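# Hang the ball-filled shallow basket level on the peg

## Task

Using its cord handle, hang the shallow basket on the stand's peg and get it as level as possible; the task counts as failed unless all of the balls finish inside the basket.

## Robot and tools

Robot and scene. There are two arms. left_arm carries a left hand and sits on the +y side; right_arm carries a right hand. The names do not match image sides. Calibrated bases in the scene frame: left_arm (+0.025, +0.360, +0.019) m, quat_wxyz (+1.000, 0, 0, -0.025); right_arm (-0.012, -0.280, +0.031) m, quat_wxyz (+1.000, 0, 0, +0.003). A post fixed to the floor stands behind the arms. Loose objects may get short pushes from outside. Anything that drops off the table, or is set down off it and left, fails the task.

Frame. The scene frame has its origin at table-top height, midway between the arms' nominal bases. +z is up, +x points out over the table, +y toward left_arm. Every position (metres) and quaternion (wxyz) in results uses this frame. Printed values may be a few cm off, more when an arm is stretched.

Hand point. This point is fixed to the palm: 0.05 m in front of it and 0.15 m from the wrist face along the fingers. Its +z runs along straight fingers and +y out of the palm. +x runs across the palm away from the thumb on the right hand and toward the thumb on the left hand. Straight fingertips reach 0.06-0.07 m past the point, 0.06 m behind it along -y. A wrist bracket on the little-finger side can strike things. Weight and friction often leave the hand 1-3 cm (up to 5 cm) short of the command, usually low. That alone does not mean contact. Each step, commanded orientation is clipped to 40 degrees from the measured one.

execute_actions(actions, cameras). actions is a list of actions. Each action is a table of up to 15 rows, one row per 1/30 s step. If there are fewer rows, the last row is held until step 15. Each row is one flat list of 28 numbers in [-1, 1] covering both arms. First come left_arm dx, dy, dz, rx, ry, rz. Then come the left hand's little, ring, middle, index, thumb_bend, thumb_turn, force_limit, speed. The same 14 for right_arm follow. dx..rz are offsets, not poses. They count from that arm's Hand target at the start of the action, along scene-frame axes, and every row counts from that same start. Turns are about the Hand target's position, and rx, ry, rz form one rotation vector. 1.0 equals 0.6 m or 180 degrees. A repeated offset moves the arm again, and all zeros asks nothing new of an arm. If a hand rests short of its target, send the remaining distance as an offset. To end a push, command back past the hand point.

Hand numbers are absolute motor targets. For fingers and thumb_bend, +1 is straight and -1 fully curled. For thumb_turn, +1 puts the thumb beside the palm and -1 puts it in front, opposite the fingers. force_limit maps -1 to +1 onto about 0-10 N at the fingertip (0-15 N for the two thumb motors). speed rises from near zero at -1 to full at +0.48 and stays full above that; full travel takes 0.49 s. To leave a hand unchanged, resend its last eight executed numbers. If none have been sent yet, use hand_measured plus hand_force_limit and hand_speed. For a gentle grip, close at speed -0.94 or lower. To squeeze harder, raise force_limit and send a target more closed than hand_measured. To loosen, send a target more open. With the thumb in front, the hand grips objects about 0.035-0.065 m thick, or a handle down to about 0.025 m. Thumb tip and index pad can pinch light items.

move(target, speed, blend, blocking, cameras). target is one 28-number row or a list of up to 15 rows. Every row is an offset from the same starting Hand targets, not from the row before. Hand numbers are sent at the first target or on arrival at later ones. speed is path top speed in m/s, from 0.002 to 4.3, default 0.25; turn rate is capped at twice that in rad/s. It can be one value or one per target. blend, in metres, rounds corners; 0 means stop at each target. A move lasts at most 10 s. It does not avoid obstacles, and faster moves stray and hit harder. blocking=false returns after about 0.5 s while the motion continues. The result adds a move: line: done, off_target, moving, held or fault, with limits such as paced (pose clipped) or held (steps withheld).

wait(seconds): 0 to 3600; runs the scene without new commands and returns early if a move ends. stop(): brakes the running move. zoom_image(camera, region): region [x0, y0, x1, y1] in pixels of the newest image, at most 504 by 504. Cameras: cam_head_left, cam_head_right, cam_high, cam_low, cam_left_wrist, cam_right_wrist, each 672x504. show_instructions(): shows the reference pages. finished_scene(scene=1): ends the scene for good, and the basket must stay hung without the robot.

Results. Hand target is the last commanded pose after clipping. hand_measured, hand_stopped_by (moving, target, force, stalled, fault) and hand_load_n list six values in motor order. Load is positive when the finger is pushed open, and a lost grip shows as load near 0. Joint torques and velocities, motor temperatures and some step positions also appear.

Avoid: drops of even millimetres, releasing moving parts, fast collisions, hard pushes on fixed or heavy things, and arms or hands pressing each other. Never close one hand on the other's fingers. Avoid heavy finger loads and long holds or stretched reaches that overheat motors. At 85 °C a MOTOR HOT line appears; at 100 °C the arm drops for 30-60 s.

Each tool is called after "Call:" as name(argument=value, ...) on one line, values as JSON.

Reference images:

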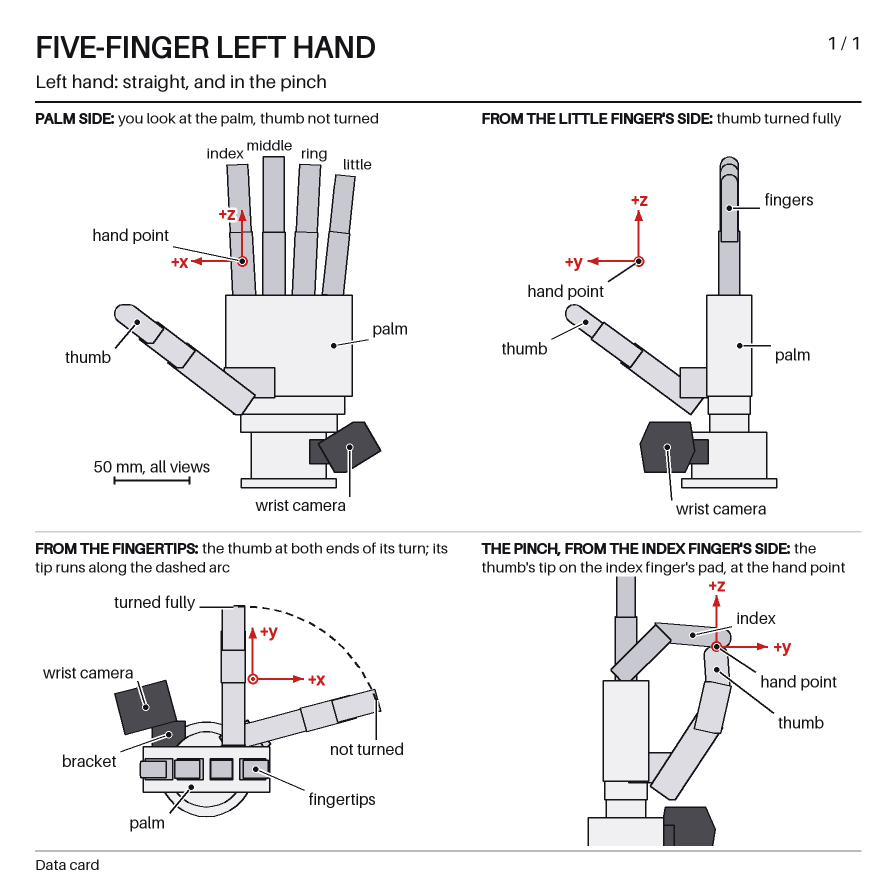

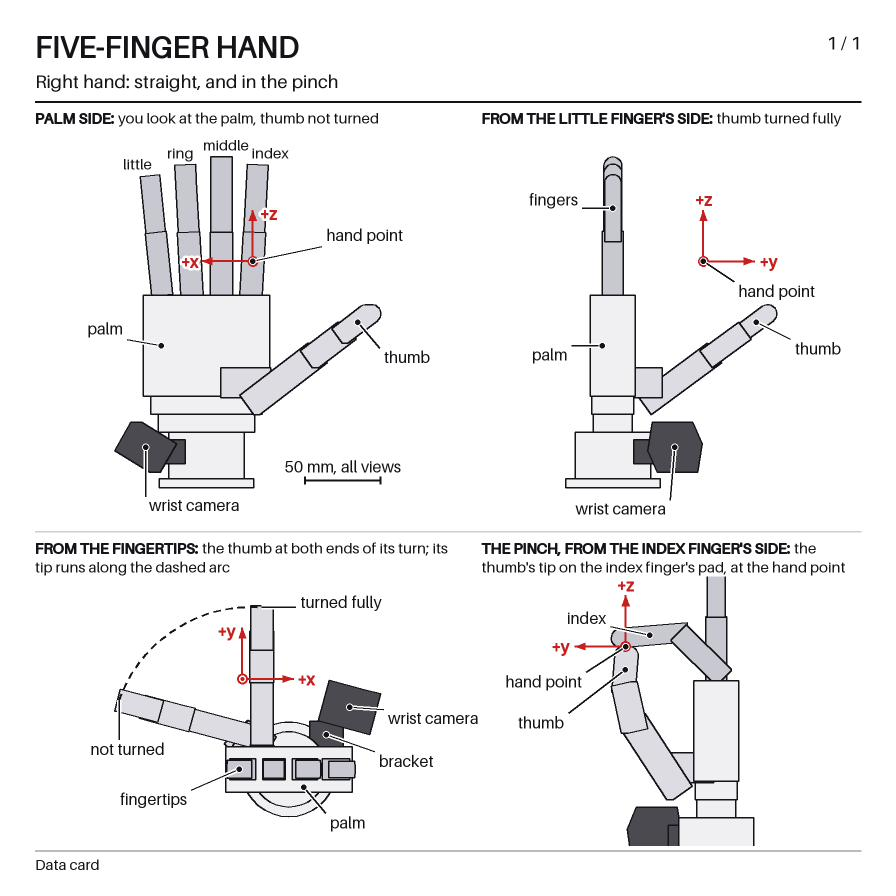

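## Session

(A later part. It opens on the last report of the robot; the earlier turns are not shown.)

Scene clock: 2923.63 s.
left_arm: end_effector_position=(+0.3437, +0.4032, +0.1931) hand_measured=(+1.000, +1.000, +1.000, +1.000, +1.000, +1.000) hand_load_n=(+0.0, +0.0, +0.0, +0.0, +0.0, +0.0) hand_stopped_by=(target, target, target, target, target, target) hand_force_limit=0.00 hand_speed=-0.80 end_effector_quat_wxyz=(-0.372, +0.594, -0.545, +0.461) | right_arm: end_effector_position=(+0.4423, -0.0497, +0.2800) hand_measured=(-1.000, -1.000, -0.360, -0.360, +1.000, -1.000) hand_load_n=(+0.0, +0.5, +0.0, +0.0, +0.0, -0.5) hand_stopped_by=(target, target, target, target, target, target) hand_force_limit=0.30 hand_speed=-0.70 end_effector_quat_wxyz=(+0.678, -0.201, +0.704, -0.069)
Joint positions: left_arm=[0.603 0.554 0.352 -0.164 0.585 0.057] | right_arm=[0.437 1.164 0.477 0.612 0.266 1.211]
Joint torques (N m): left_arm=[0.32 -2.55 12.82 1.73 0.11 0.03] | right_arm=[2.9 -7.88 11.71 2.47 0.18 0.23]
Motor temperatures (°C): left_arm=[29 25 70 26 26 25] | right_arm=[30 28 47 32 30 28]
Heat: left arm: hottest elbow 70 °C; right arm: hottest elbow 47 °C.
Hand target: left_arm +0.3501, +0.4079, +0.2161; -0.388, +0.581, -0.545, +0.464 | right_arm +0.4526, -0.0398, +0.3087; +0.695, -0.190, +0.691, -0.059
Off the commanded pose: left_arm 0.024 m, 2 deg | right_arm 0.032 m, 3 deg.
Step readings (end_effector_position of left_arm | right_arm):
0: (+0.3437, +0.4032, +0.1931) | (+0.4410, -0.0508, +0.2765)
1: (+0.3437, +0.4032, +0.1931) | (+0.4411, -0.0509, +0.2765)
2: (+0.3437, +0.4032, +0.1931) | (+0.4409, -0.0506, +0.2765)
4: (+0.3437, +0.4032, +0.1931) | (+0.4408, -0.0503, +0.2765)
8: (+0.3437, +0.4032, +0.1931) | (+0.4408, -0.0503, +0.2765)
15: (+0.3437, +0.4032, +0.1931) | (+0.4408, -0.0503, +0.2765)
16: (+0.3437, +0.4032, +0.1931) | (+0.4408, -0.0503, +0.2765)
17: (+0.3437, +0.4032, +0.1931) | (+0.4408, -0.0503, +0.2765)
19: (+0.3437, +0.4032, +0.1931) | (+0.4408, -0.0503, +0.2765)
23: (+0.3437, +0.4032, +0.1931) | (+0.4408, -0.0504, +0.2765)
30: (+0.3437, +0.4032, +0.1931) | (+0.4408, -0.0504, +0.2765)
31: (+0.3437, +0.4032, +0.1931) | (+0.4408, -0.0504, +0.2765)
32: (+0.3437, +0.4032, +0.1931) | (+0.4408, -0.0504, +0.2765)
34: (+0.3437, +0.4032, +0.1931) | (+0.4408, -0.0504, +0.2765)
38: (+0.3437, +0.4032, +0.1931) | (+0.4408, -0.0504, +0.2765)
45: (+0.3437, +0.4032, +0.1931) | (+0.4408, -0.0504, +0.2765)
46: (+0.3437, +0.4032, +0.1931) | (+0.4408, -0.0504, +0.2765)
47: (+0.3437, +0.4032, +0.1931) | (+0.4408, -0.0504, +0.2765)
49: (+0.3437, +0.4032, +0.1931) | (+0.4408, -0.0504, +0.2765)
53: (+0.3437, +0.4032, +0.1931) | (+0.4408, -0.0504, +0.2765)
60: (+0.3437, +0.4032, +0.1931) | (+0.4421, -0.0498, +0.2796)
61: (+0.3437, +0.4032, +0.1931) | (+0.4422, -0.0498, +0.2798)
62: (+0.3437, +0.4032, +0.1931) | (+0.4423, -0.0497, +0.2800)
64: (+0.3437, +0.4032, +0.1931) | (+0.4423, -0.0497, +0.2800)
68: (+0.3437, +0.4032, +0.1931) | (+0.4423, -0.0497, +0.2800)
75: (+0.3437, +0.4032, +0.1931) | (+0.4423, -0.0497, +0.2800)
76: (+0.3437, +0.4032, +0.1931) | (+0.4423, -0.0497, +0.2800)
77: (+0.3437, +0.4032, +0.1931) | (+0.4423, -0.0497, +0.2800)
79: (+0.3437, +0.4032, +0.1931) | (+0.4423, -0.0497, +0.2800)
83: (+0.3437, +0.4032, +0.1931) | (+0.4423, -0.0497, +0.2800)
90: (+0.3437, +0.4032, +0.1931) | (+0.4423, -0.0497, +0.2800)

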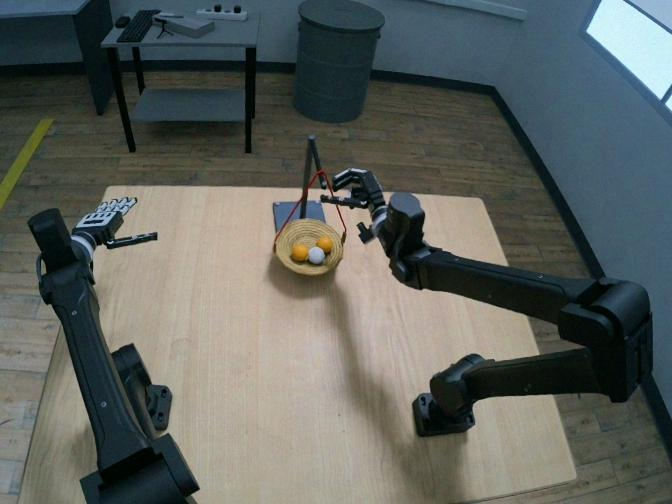

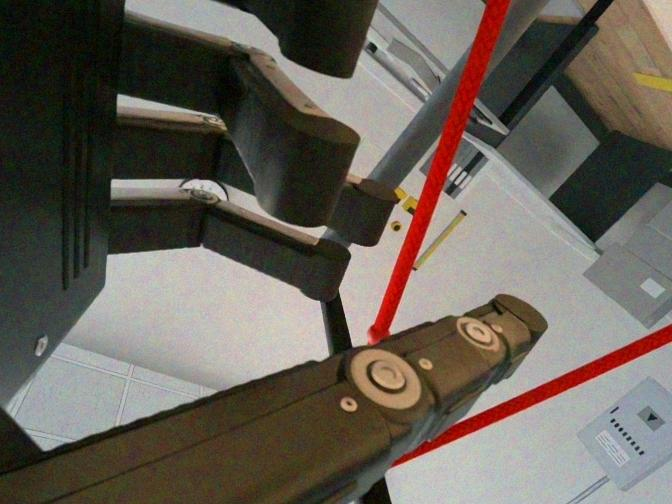

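Call:
move(target=[[0,0,0,0,0,0,1,1,1,1,1,1,0,-0.8,0,-0.133,-0.009,0,0,0,-1,-1,-0.36,-0.36,1,-1,0.3,-0.7]], speed=0.03)

Call:
move(target=[[0,0,0,0,0,0,1,1,1,1,1,1,0,-0.8,0,-0.084,0,0,0,0,-1,-1,-0.36,-0.36,1,-1,0.3,0.2],[0,0,0,0,0,0,1,1,1,1,1,1,0,-0.8,-0.271,-0.084,0,0,0,0,-1,-1,-0.36,-0.36,1,-1,0.3,0.2]], speed=0.15, blend=[0.02,0])

Call:
move(target=[[0,0,0,0,0,0,1,1,1,1,1,1,0,-0.8,0,0,0,-0.3702,-0.0420,-0.0640,1,1,1,1,1,1,0.3,0.2],[0,0,0,0,0,0,1,1,1,1,1,1,0,-0.8,-0.157,0.243,-0.229,-0.3702,-0.0420,-0.0640,1,1,1,1,1,1,0.3,0.2]], speed=0.15)

Call:
execute_actions(actions=[], cameras=["cam_head_left"])

Scene clock: 2948.90 s.
left_arm: end_effector_position=(+0.3437, +0.4032, +0.1931) hand_measured=(+1.000, +1.000, +1.000, +1.000, +1.000, +1.000) hand_load_n=(+0.0, +0.0, +0.0, +0.0, +0.0, +0.0) hand_stopped_by=(target, target, target, target, target, target) hand_force_limit=0.00 hand_speed=-0.80 end_effector_quat_wxyz=(-0.372, +0.594, -0.545, +0.461) | right_arm: end_effector_position=(+0.4548, -0.1154, +0.3030) hand_measured=(-1.000, -1.000, -0.360, -0.360, +1.000, -1.000) hand_load_n=(+0.0, +0.0, +0.0, +0.0, +0.0, -0.5) hand_stopped_by=(target, target, target, target, target, target) hand_force_limit=0.30 hand_speed=-0.70 end_effector_quat_wxyz=(+0.695, -0.194, +0.690, -0.060)
Joint positions: left_arm=[0.603 0.554 0.352 -0.164 0.585 0.057] | right_arm=[0.209 1.109 0.47 0.612 0.027 1.211]
Joint torques (N m): left_arm=[0.15 -2.67 12.83 1.78 0.09 0.05] | right_arm=[1.08 -8.23 7.51 2.36 -0.19 0.15]
Motor temperatures (°C): left_arm=[29 25 70 26 26 25] | right_arm=[30 28 47 32 30 28]
Heat: left arm: hottest elbow 70 °C; right arm: hottest elbow 47 °C.
Hand target: left_arm +0.3501, +0.4079, +0.2161; -0.388, +0.581, -0.545, +0.464 | right_arm +0.4527, -0.1197, +0.3035; +0.695, -0.190, +0.691, -0.059
Off the commanded pose: left_arm 0.024 m, 2 deg | right_arm 0.005 m, 1 deg.
move: done

Scene clock: 2950.87 s.
left_arm: end_effector_position=(+0.3437, +0.4032, +0.1931) hand_measured=(+1.000, +1.000, +1.000, +1.000, +1.000, +1.000) hand_load_n=(+0.0, +0.0, +0.0, +0.0, +0.0, +0.0) hand_stopped_by=(target, target, target, target, target, target) hand_force_limit=0.00 hand_speed=-0.80 end_effector_quat_wxyz=(-0.372, +0.594, -0.545, +0.461) | right_arm: end_effector_position=(+0.2897, -0.1725, +0.3097) hand_measured=(-1.000, -1.000, -0.360, -0.360, +1.000, -1.000) hand_load_n=(+0.0, +0.0, +0.0, -0.5, +0.0, -0.5) hand_stopped_by=(target, target, target, target, target, target) hand_force_limit=0.30 hand_speed=0.20 end_effector_quat_wxyz=(+0.701, -0.188, +0.685, -0.064)
Joint positions: left_arm=[0.603 0.554 0.352 -0.164 0.585 0.057] | right_arm=[0.056 0.212 0.205 -0.003 -0.115 1.211]
Joint torques (N m): left_arm=[0.26 -2.43 12.83 1.7 0.1 0.04] | right_arm=[2.9 0.15 9.52 2.25 0.16 0.11]
Motor temperatures (°C): left_arm=[29 25 70 26 26 25] | right_arm=[30 28 47 32 30 28]
Heat: left arm: hottest elbow 70 °C; right arm: hottest elbow 47 °C.
Hand target: left_arm +0.3501, +0.4079, +0.2161; -0.388, +0.581, -0.545, +0.464 | right_arm +0.2901, -0.1701, +0.3034; +0.695, -0.190, +0.691, -0.059
Off the commanded pose: left_arm 0.024 m, 2 deg | right_arm 0.007 m, 1 deg.
move: done

Scene clock: 2958.07 s.
left_arm: end_effector_position=(+0.3437, +0.4032, +0.1931) hand_measured=(+1.000, +1.000, +1.000, +1.000, +1.000, +1.000) hand_load_n=(+0.0, +0.0, +0.0, +0.0, -0.5, -0.5) hand_stopped_by=(target, target, target, target, target, target) hand_force_limit=0.00 hand_speed=-0.80 end_effector_quat_wxyz=(-0.372, +0.594, -0.545, +0.461) | right_arm: end_effector_position=(+0.1968, -0.0329, +0.1596) hand_measured=(+1.000, +1.000, +1.000, +1.000, +1.000, +1.000) hand_load_n=(+0.0, -0.5, +0.0, +0.0, +0.0, -0.5) hand_stopped_by=(target, target, target, target, target, target) hand_force_limit=0.30 hand_speed=0.20 end_effector_quat_wxyz=(+0.501, -0.482, +0.518, -0.498)
Joint positions: left_arm=[0.603 0.554 0.352 -0.164 0.585 0.057] | right_arm=[1.507 1.134 0.189 0.885 1.546 0.097]
Joint torques (N m): left_arm=[0.21 -2.61 12.86 1.73 0.11 0.04] | right_arm=[2.43 -4.37 7.17 2.4 0.25 -0.13]
Motor temperatures (°C): left_arm=[29 25 70 26 26 25] | right_arm=[30 28 48 32 30 28]
Heat: left arm: hottest elbow 70 °C; right arm: hottest elbow 48 °C.
Hand target: left_arm +0.3501, +0.4079, +0.2161; -0.388, +0.581, -0.545, +0.464 | right_arm +0.1958, -0.0243, +0.1659; +0.509, -0.469, +0.515, -0.505
Off the commanded pose: left_arm 0.024 m, 2 deg | right_arm 0.011 m, 2 deg.
joint sent to its limit (right arm) — joint 5 (wrist yaw), upper limit. The joint targets still meet the commanded pose.
move: off_target (right_arm)

Scene clock: 2958.07 s.
left_arm: end_effector_position=(+0.3437, +0.4032, +0.1931) hand_measured=(+1.000, +1.000, +1.000, +1.000, +1.000, +1.000) hand_load_n=(+0.0, +0.0, +0.0, +0.0, -0.5, -0.5) hand_stopped_by=(target, target, target, target, target, target) hand_force_limit=0.00 hand_speed=-0.80 end_effector_quat_wxyz=(-0.372, +0.594, -0.545, +0.461) | right_arm: end_effector_position=(+0.1968, -0.0329, +0.1596) hand_measured=(+1.000, +1.000, +1.000, +1.000, +1.000, +1.000) hand_load_n=(+0.0, -0.5, +0.0, +0.0, +0.0, -0.5) hand_stopped_by=(target, target, target, target, target, target) hand_force_limit=0.30 hand_speed=0.20 end_effector_quat_wxyz=(+0.501, -0.482, +0.518, -0.498)
Joint positions: left_arm=[0.603 0.554 0.352 -0.164 0.585 0.057] | right_arm=[1.507 1.134 0.189 0.885 1.546 0.097]
Joint velocities: within noise
Joint torques (N m): left_arm=[0.21 -2.61 12.86 1.73 0.11 0.04] | right_arm=[2.43 -4.37 7.17 2.4 0.25 -0.13]
Motor temperatures (°C): left_arm=[29 25 70 26 26 25] | right_arm=[30 28 48 32 30 28]
Heat: left arm: hottest elbow 70 °C; right arm: hottest elbow 48 °C.
Hand target: left_arm +0.3501, +0.4079, +0.2161; -0.388, +0.581, -0.545, +0.464 | right_arm +0.1958, -0.0243, +0.1659; +0.509, -0.469, +0.515, -0.505
Off the commanded pose: left_arm 0.024 m, 2 deg | right_arm 0.011 m, 2 deg.
Images, in order (width x height): cam_head_left 672x504.

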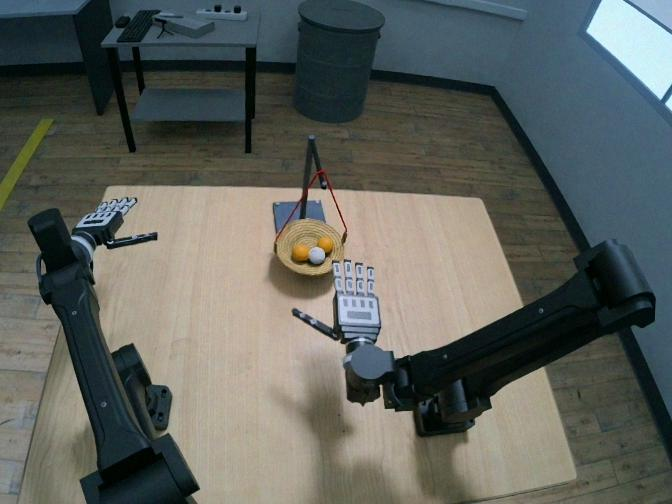

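Now down to rim height.

Call:
move(target=[0,0,0,0,0,0,1,1,1,1,1,1,0,-0.8,0,0,-0.17,0,0,0,1,1,1,1,1,1,0.3,0.2], speed=0.08, cameras=["cam_right_wrist","cam_low","cam_high"])

Call:
zoom_image(camera="cam_right_wrist", region=[260, 0, 380, 90])

Call:
zoom_image(camera="cam_right_wrist", region=[230, 180, 350, 270])

Call:
zoom_image(camera="cam_right_wrist", region=[180, 70, 300, 160])

Call:
zoom_image(camera="cam_right_wrist", region=[140, 140, 260, 230])

Call:
zoom_image(camera="cam_low", region=[290, 180, 390, 280])

Scene clock: 2974.10 s.
left_arm: end_effector_position=(+0.3437, +0.4032, +0.1931) hand_measured=(+1.000, +1.000, +1.000, +1.000, +1.000, +1.000) hand_load_n=(+0.0, -0.5, +0.0, +0.0, +0.0, -0.5) hand_stopped_by=(target, target, target, target, target, target) hand_force_limit=0.00 hand_speed=-0.80 end_effector_quat_wxyz=(-0.372, +0.594, -0.545, +0.461) | right_arm: end_effector_position=(+0.1972, -0.0215, +0.0659) hand_measured=(+1.000, +1.000, +1.000, +1.000, +1.000, +1.000) hand_load_n=(+0.0, +0.0, +0.0, +0.0, +0.0, -0.5) hand_stopped_by=(target, target, target, target, target, target) hand_force_limit=0.30 hand_speed=0.20 end_effector_quat_wxyz=(+0.504, -0.477, +0.525, -0.492)
Joint positions: left_arm=[0.603 0.554 0.352 -0.164 0.585 0.057] | right_arm=[1.507 1.679 0.189 1.165 1.546 0.386]
Joint torques (N m): left_arm=[0.26 -2.67 12.81 1.73 0.11 0.03] | right_arm=[2.32 -7.36 0.7 2.35 0.5 -0.07]
Motor temperatures (°C): left_arm=[29 25 70 26 26 25] | right_arm=[30 28 47 32 30 28]
Heat: left arm: hottest elbow 70 °C; right arm: hottest elbow 47 °C.
Hand target: left_arm +0.3501, +0.4079, +0.2161; -0.388, +0.581, -0.545, +0.464 | right_arm +0.1958, -0.0243, +0.0640; +0.509, -0.469, +0.515, -0.505
Off the commanded pose: left_arm 0.024 m, 2 deg | right_arm 0.004 m, 2 deg.
joint sent to its limit (right arm) — joint 5 (wrist yaw), upper limit. The joint targets still meet the commanded pose.
move: done
Images, in order (width x height): cam_high 672x504, cam_low 672x504, cam_right_wrist 672x504.

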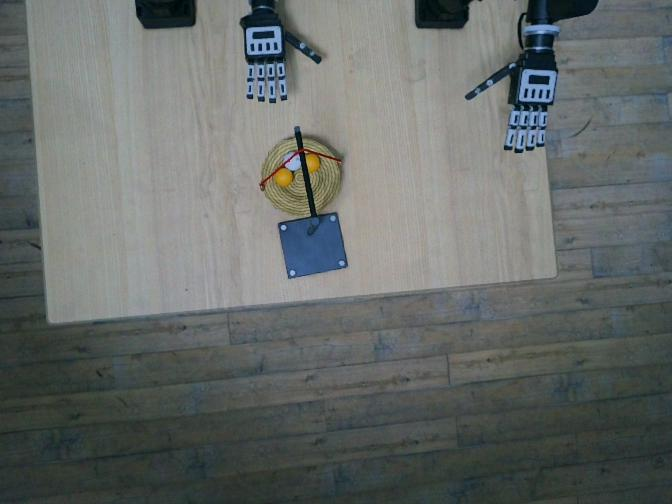

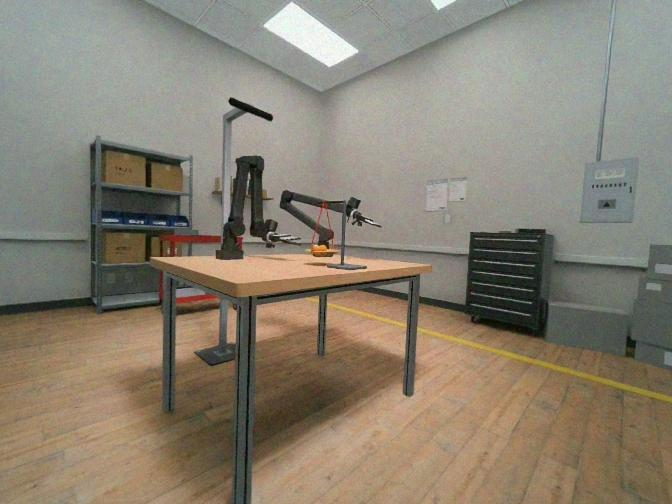

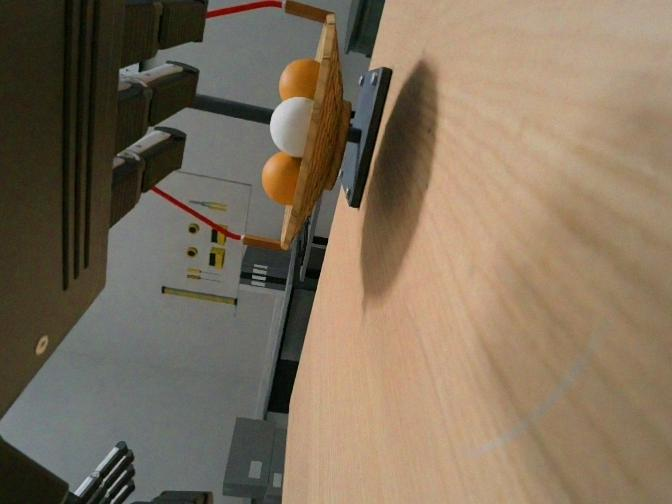

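Scaled by 4.200 from the camera's image (finer frame: 960x720).

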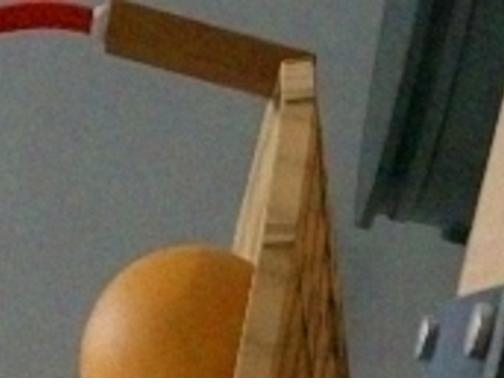

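Scaled by 4.200 from the camera's image (finer frame: 960x720).

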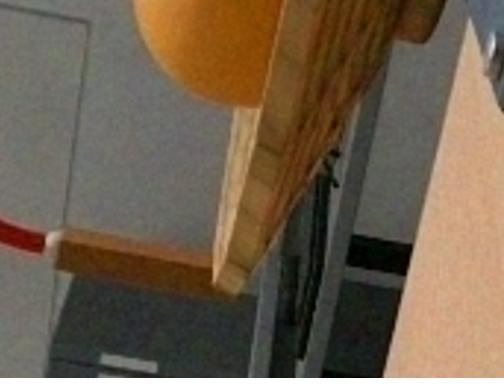

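Scaled by 4.200 from the camera's image (finer frame: 960x720).

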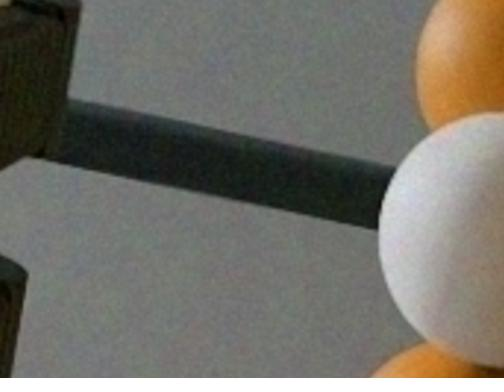

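Scaled by 4.200 from the camera's image (finer frame: 960x720).

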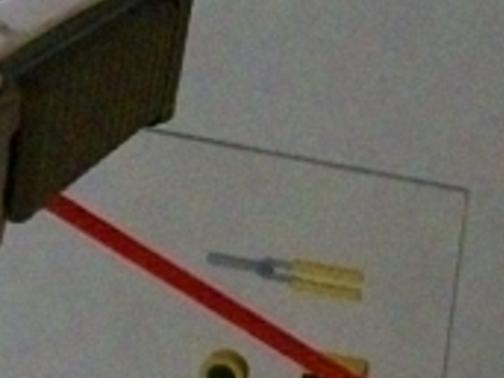

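Scaled by 5.040 from the camera's image (finer frame: 960x720).

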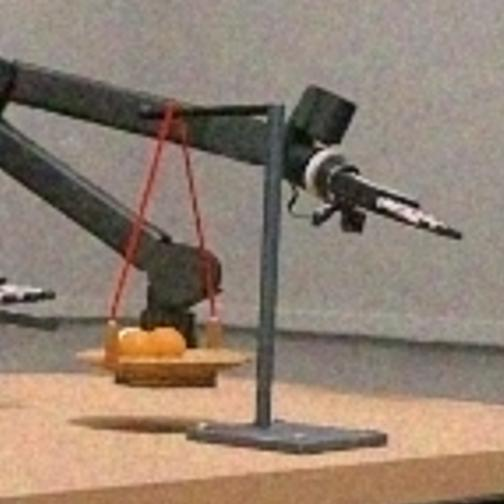

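Call:
zoom_image(camera="cam_low", region=[298, 240, 348, 262])

Call:
zoom_image(camera="cam_high", region=[240, 110, 360, 230])

Call:
zoom_image(camera="cam_right_wrist", region=[180, 0, 400, 270])

Scaled by 10.080 from the camera's image (finer frame: 960x720).

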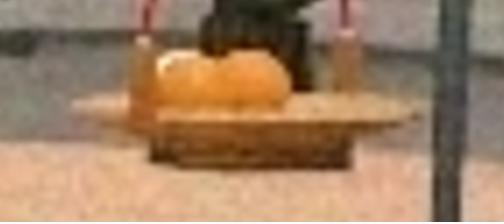

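Scaled by 4.200 from the camera's image (finer frame: 960x720).

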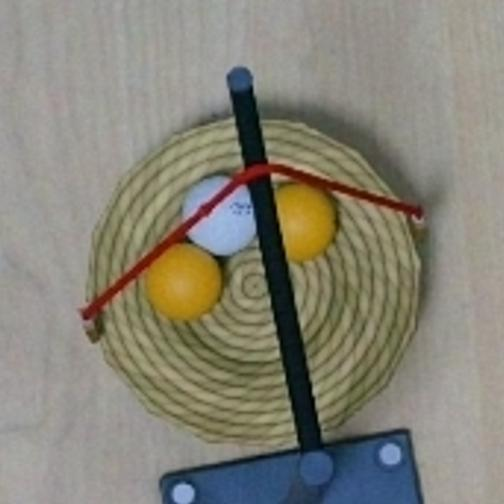

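Scaled by 1.867 from the camera's image (finer frame: 960x720).

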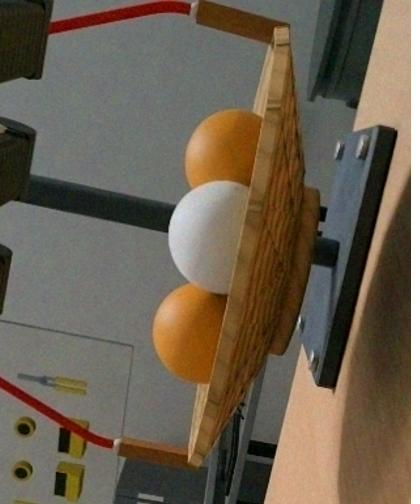

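Call:
move(target=[[0,0,0,0,0,0,1,1,1,1,1,1,0,-0.8,0,0,0.17,0,0,0,1,1,1,1,1,1,0.3,0.2],[0,0,0,0,0,0,1,1,1,1,1,1,0,-0.8,0.05,-0.24,0.2,0,0,0,1,1,1,1,1,1,0.3,0.2]], speed=0.15, blend=[0.03,0], cameras=["cam_head_left","cam_high"])

Call:
zoom_image(camera="cam_head_left", region=[230, 110, 430, 310])

Scene clock: 3054.13 s.
left_arm: end_effector_position=(+0.3437, +0.4032, +0.1931) hand_measured=(+1.000, +1.000, +1.000, +1.000, +1.000, +1.000) hand_load_n=(+0.0, +0.0, +0.0, +0.0, +0.0, -0.5) hand_stopped_by=(target, target, target, target, target, target) hand_force_limit=0.00 hand_speed=-0.80 end_effector_quat_wxyz=(-0.372, +0.594, -0.545, +0.461) | right_arm: end_effector_position=(+0.2115, -0.0957, +0.1759) hand_measured=(+1.000, +1.000, +1.000, +1.000, +1.000, +1.000) hand_load_n=(+0.0, +0.0, +0.0, -0.5, +0.0, -0.5) hand_stopped_by=(target, target, target, target, target, target) hand_force_limit=0.30 hand_speed=0.20 end_effector_quat_wxyz=(+0.522, -0.457, +0.527, -0.491)
Joint positions: left_arm=[0.603 0.554 0.352 -0.164 0.585 0.057] | right_arm=[1.402 0.853 0.035 1.027 1.446 -0.106]
Joint torques (N m): left_arm=[0.15 -2.55 12.83 1.74 0.1 0.03] | right_arm=[2.49 -1.79 6.94 1.69 -0.32 0.03]
Motor temperatures (°C): left_arm=[29 25 70 26 26 25] | right_arm=[30 28 40 32 30 28]
Heat: left arm: hottest elbow 70 °C; right arm: hottest elbow 40 °C.
Hand target: left_arm +0.3501, +0.4079, +0.2161; -0.388, +0.581, -0.545, +0.464 | right_arm +0.2108, -0.0915, +0.1777; +0.524, -0.458, +0.526, -0.488 (not the last commanded pose)
Off the commanded pose: left_arm 0.024 m, 2 deg | right_arm 0.074 m, 3 deg.
move: held (right_arm; a check stopped the path); path passed 1 of 2 targets; limits=held
pose unreachable (right arm): on one or more control steps of this call, first in action 0 (counted from 0), this arm could not follow its commanded pose, so it was not sent that pose on those steps. It may still have moved: this result reports where it is.
cause: moving toward the commanded pose would bring two parts of the arm too close to each other (joints 2 (shoulder) and 3 (elbow) lie between them).

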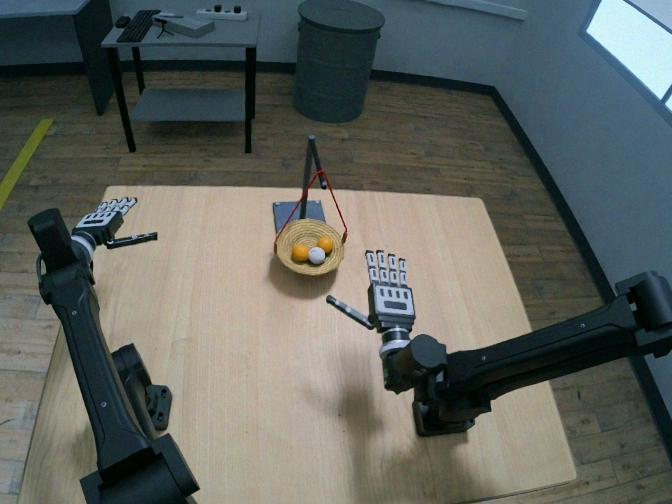

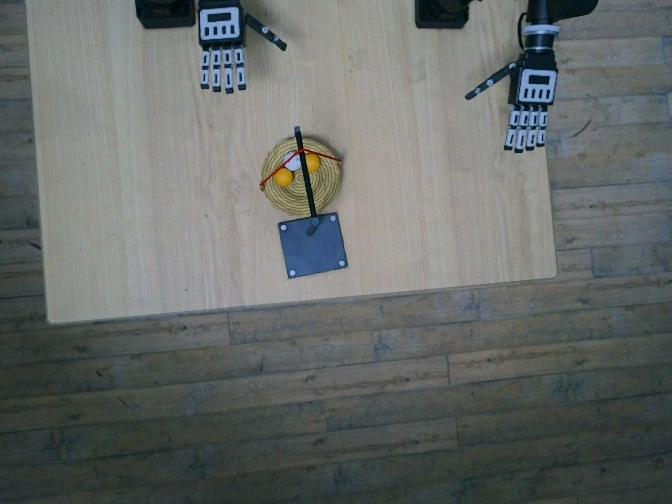

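Scaled by 2.520 from the camera's image (finer frame: 960x720).

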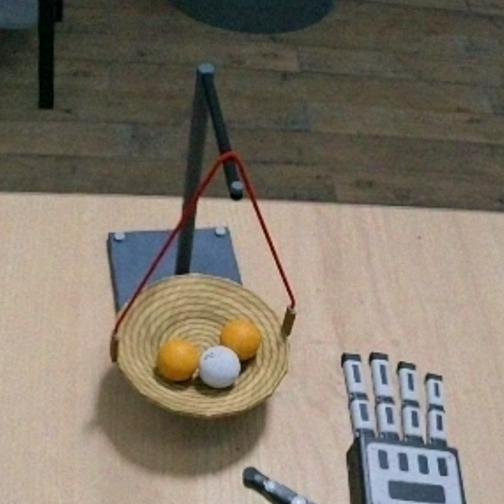

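The hand is clear, the basket hangs still, and all three balls are inside.

Call:
finished_scene()

The scene is finished: the task was done.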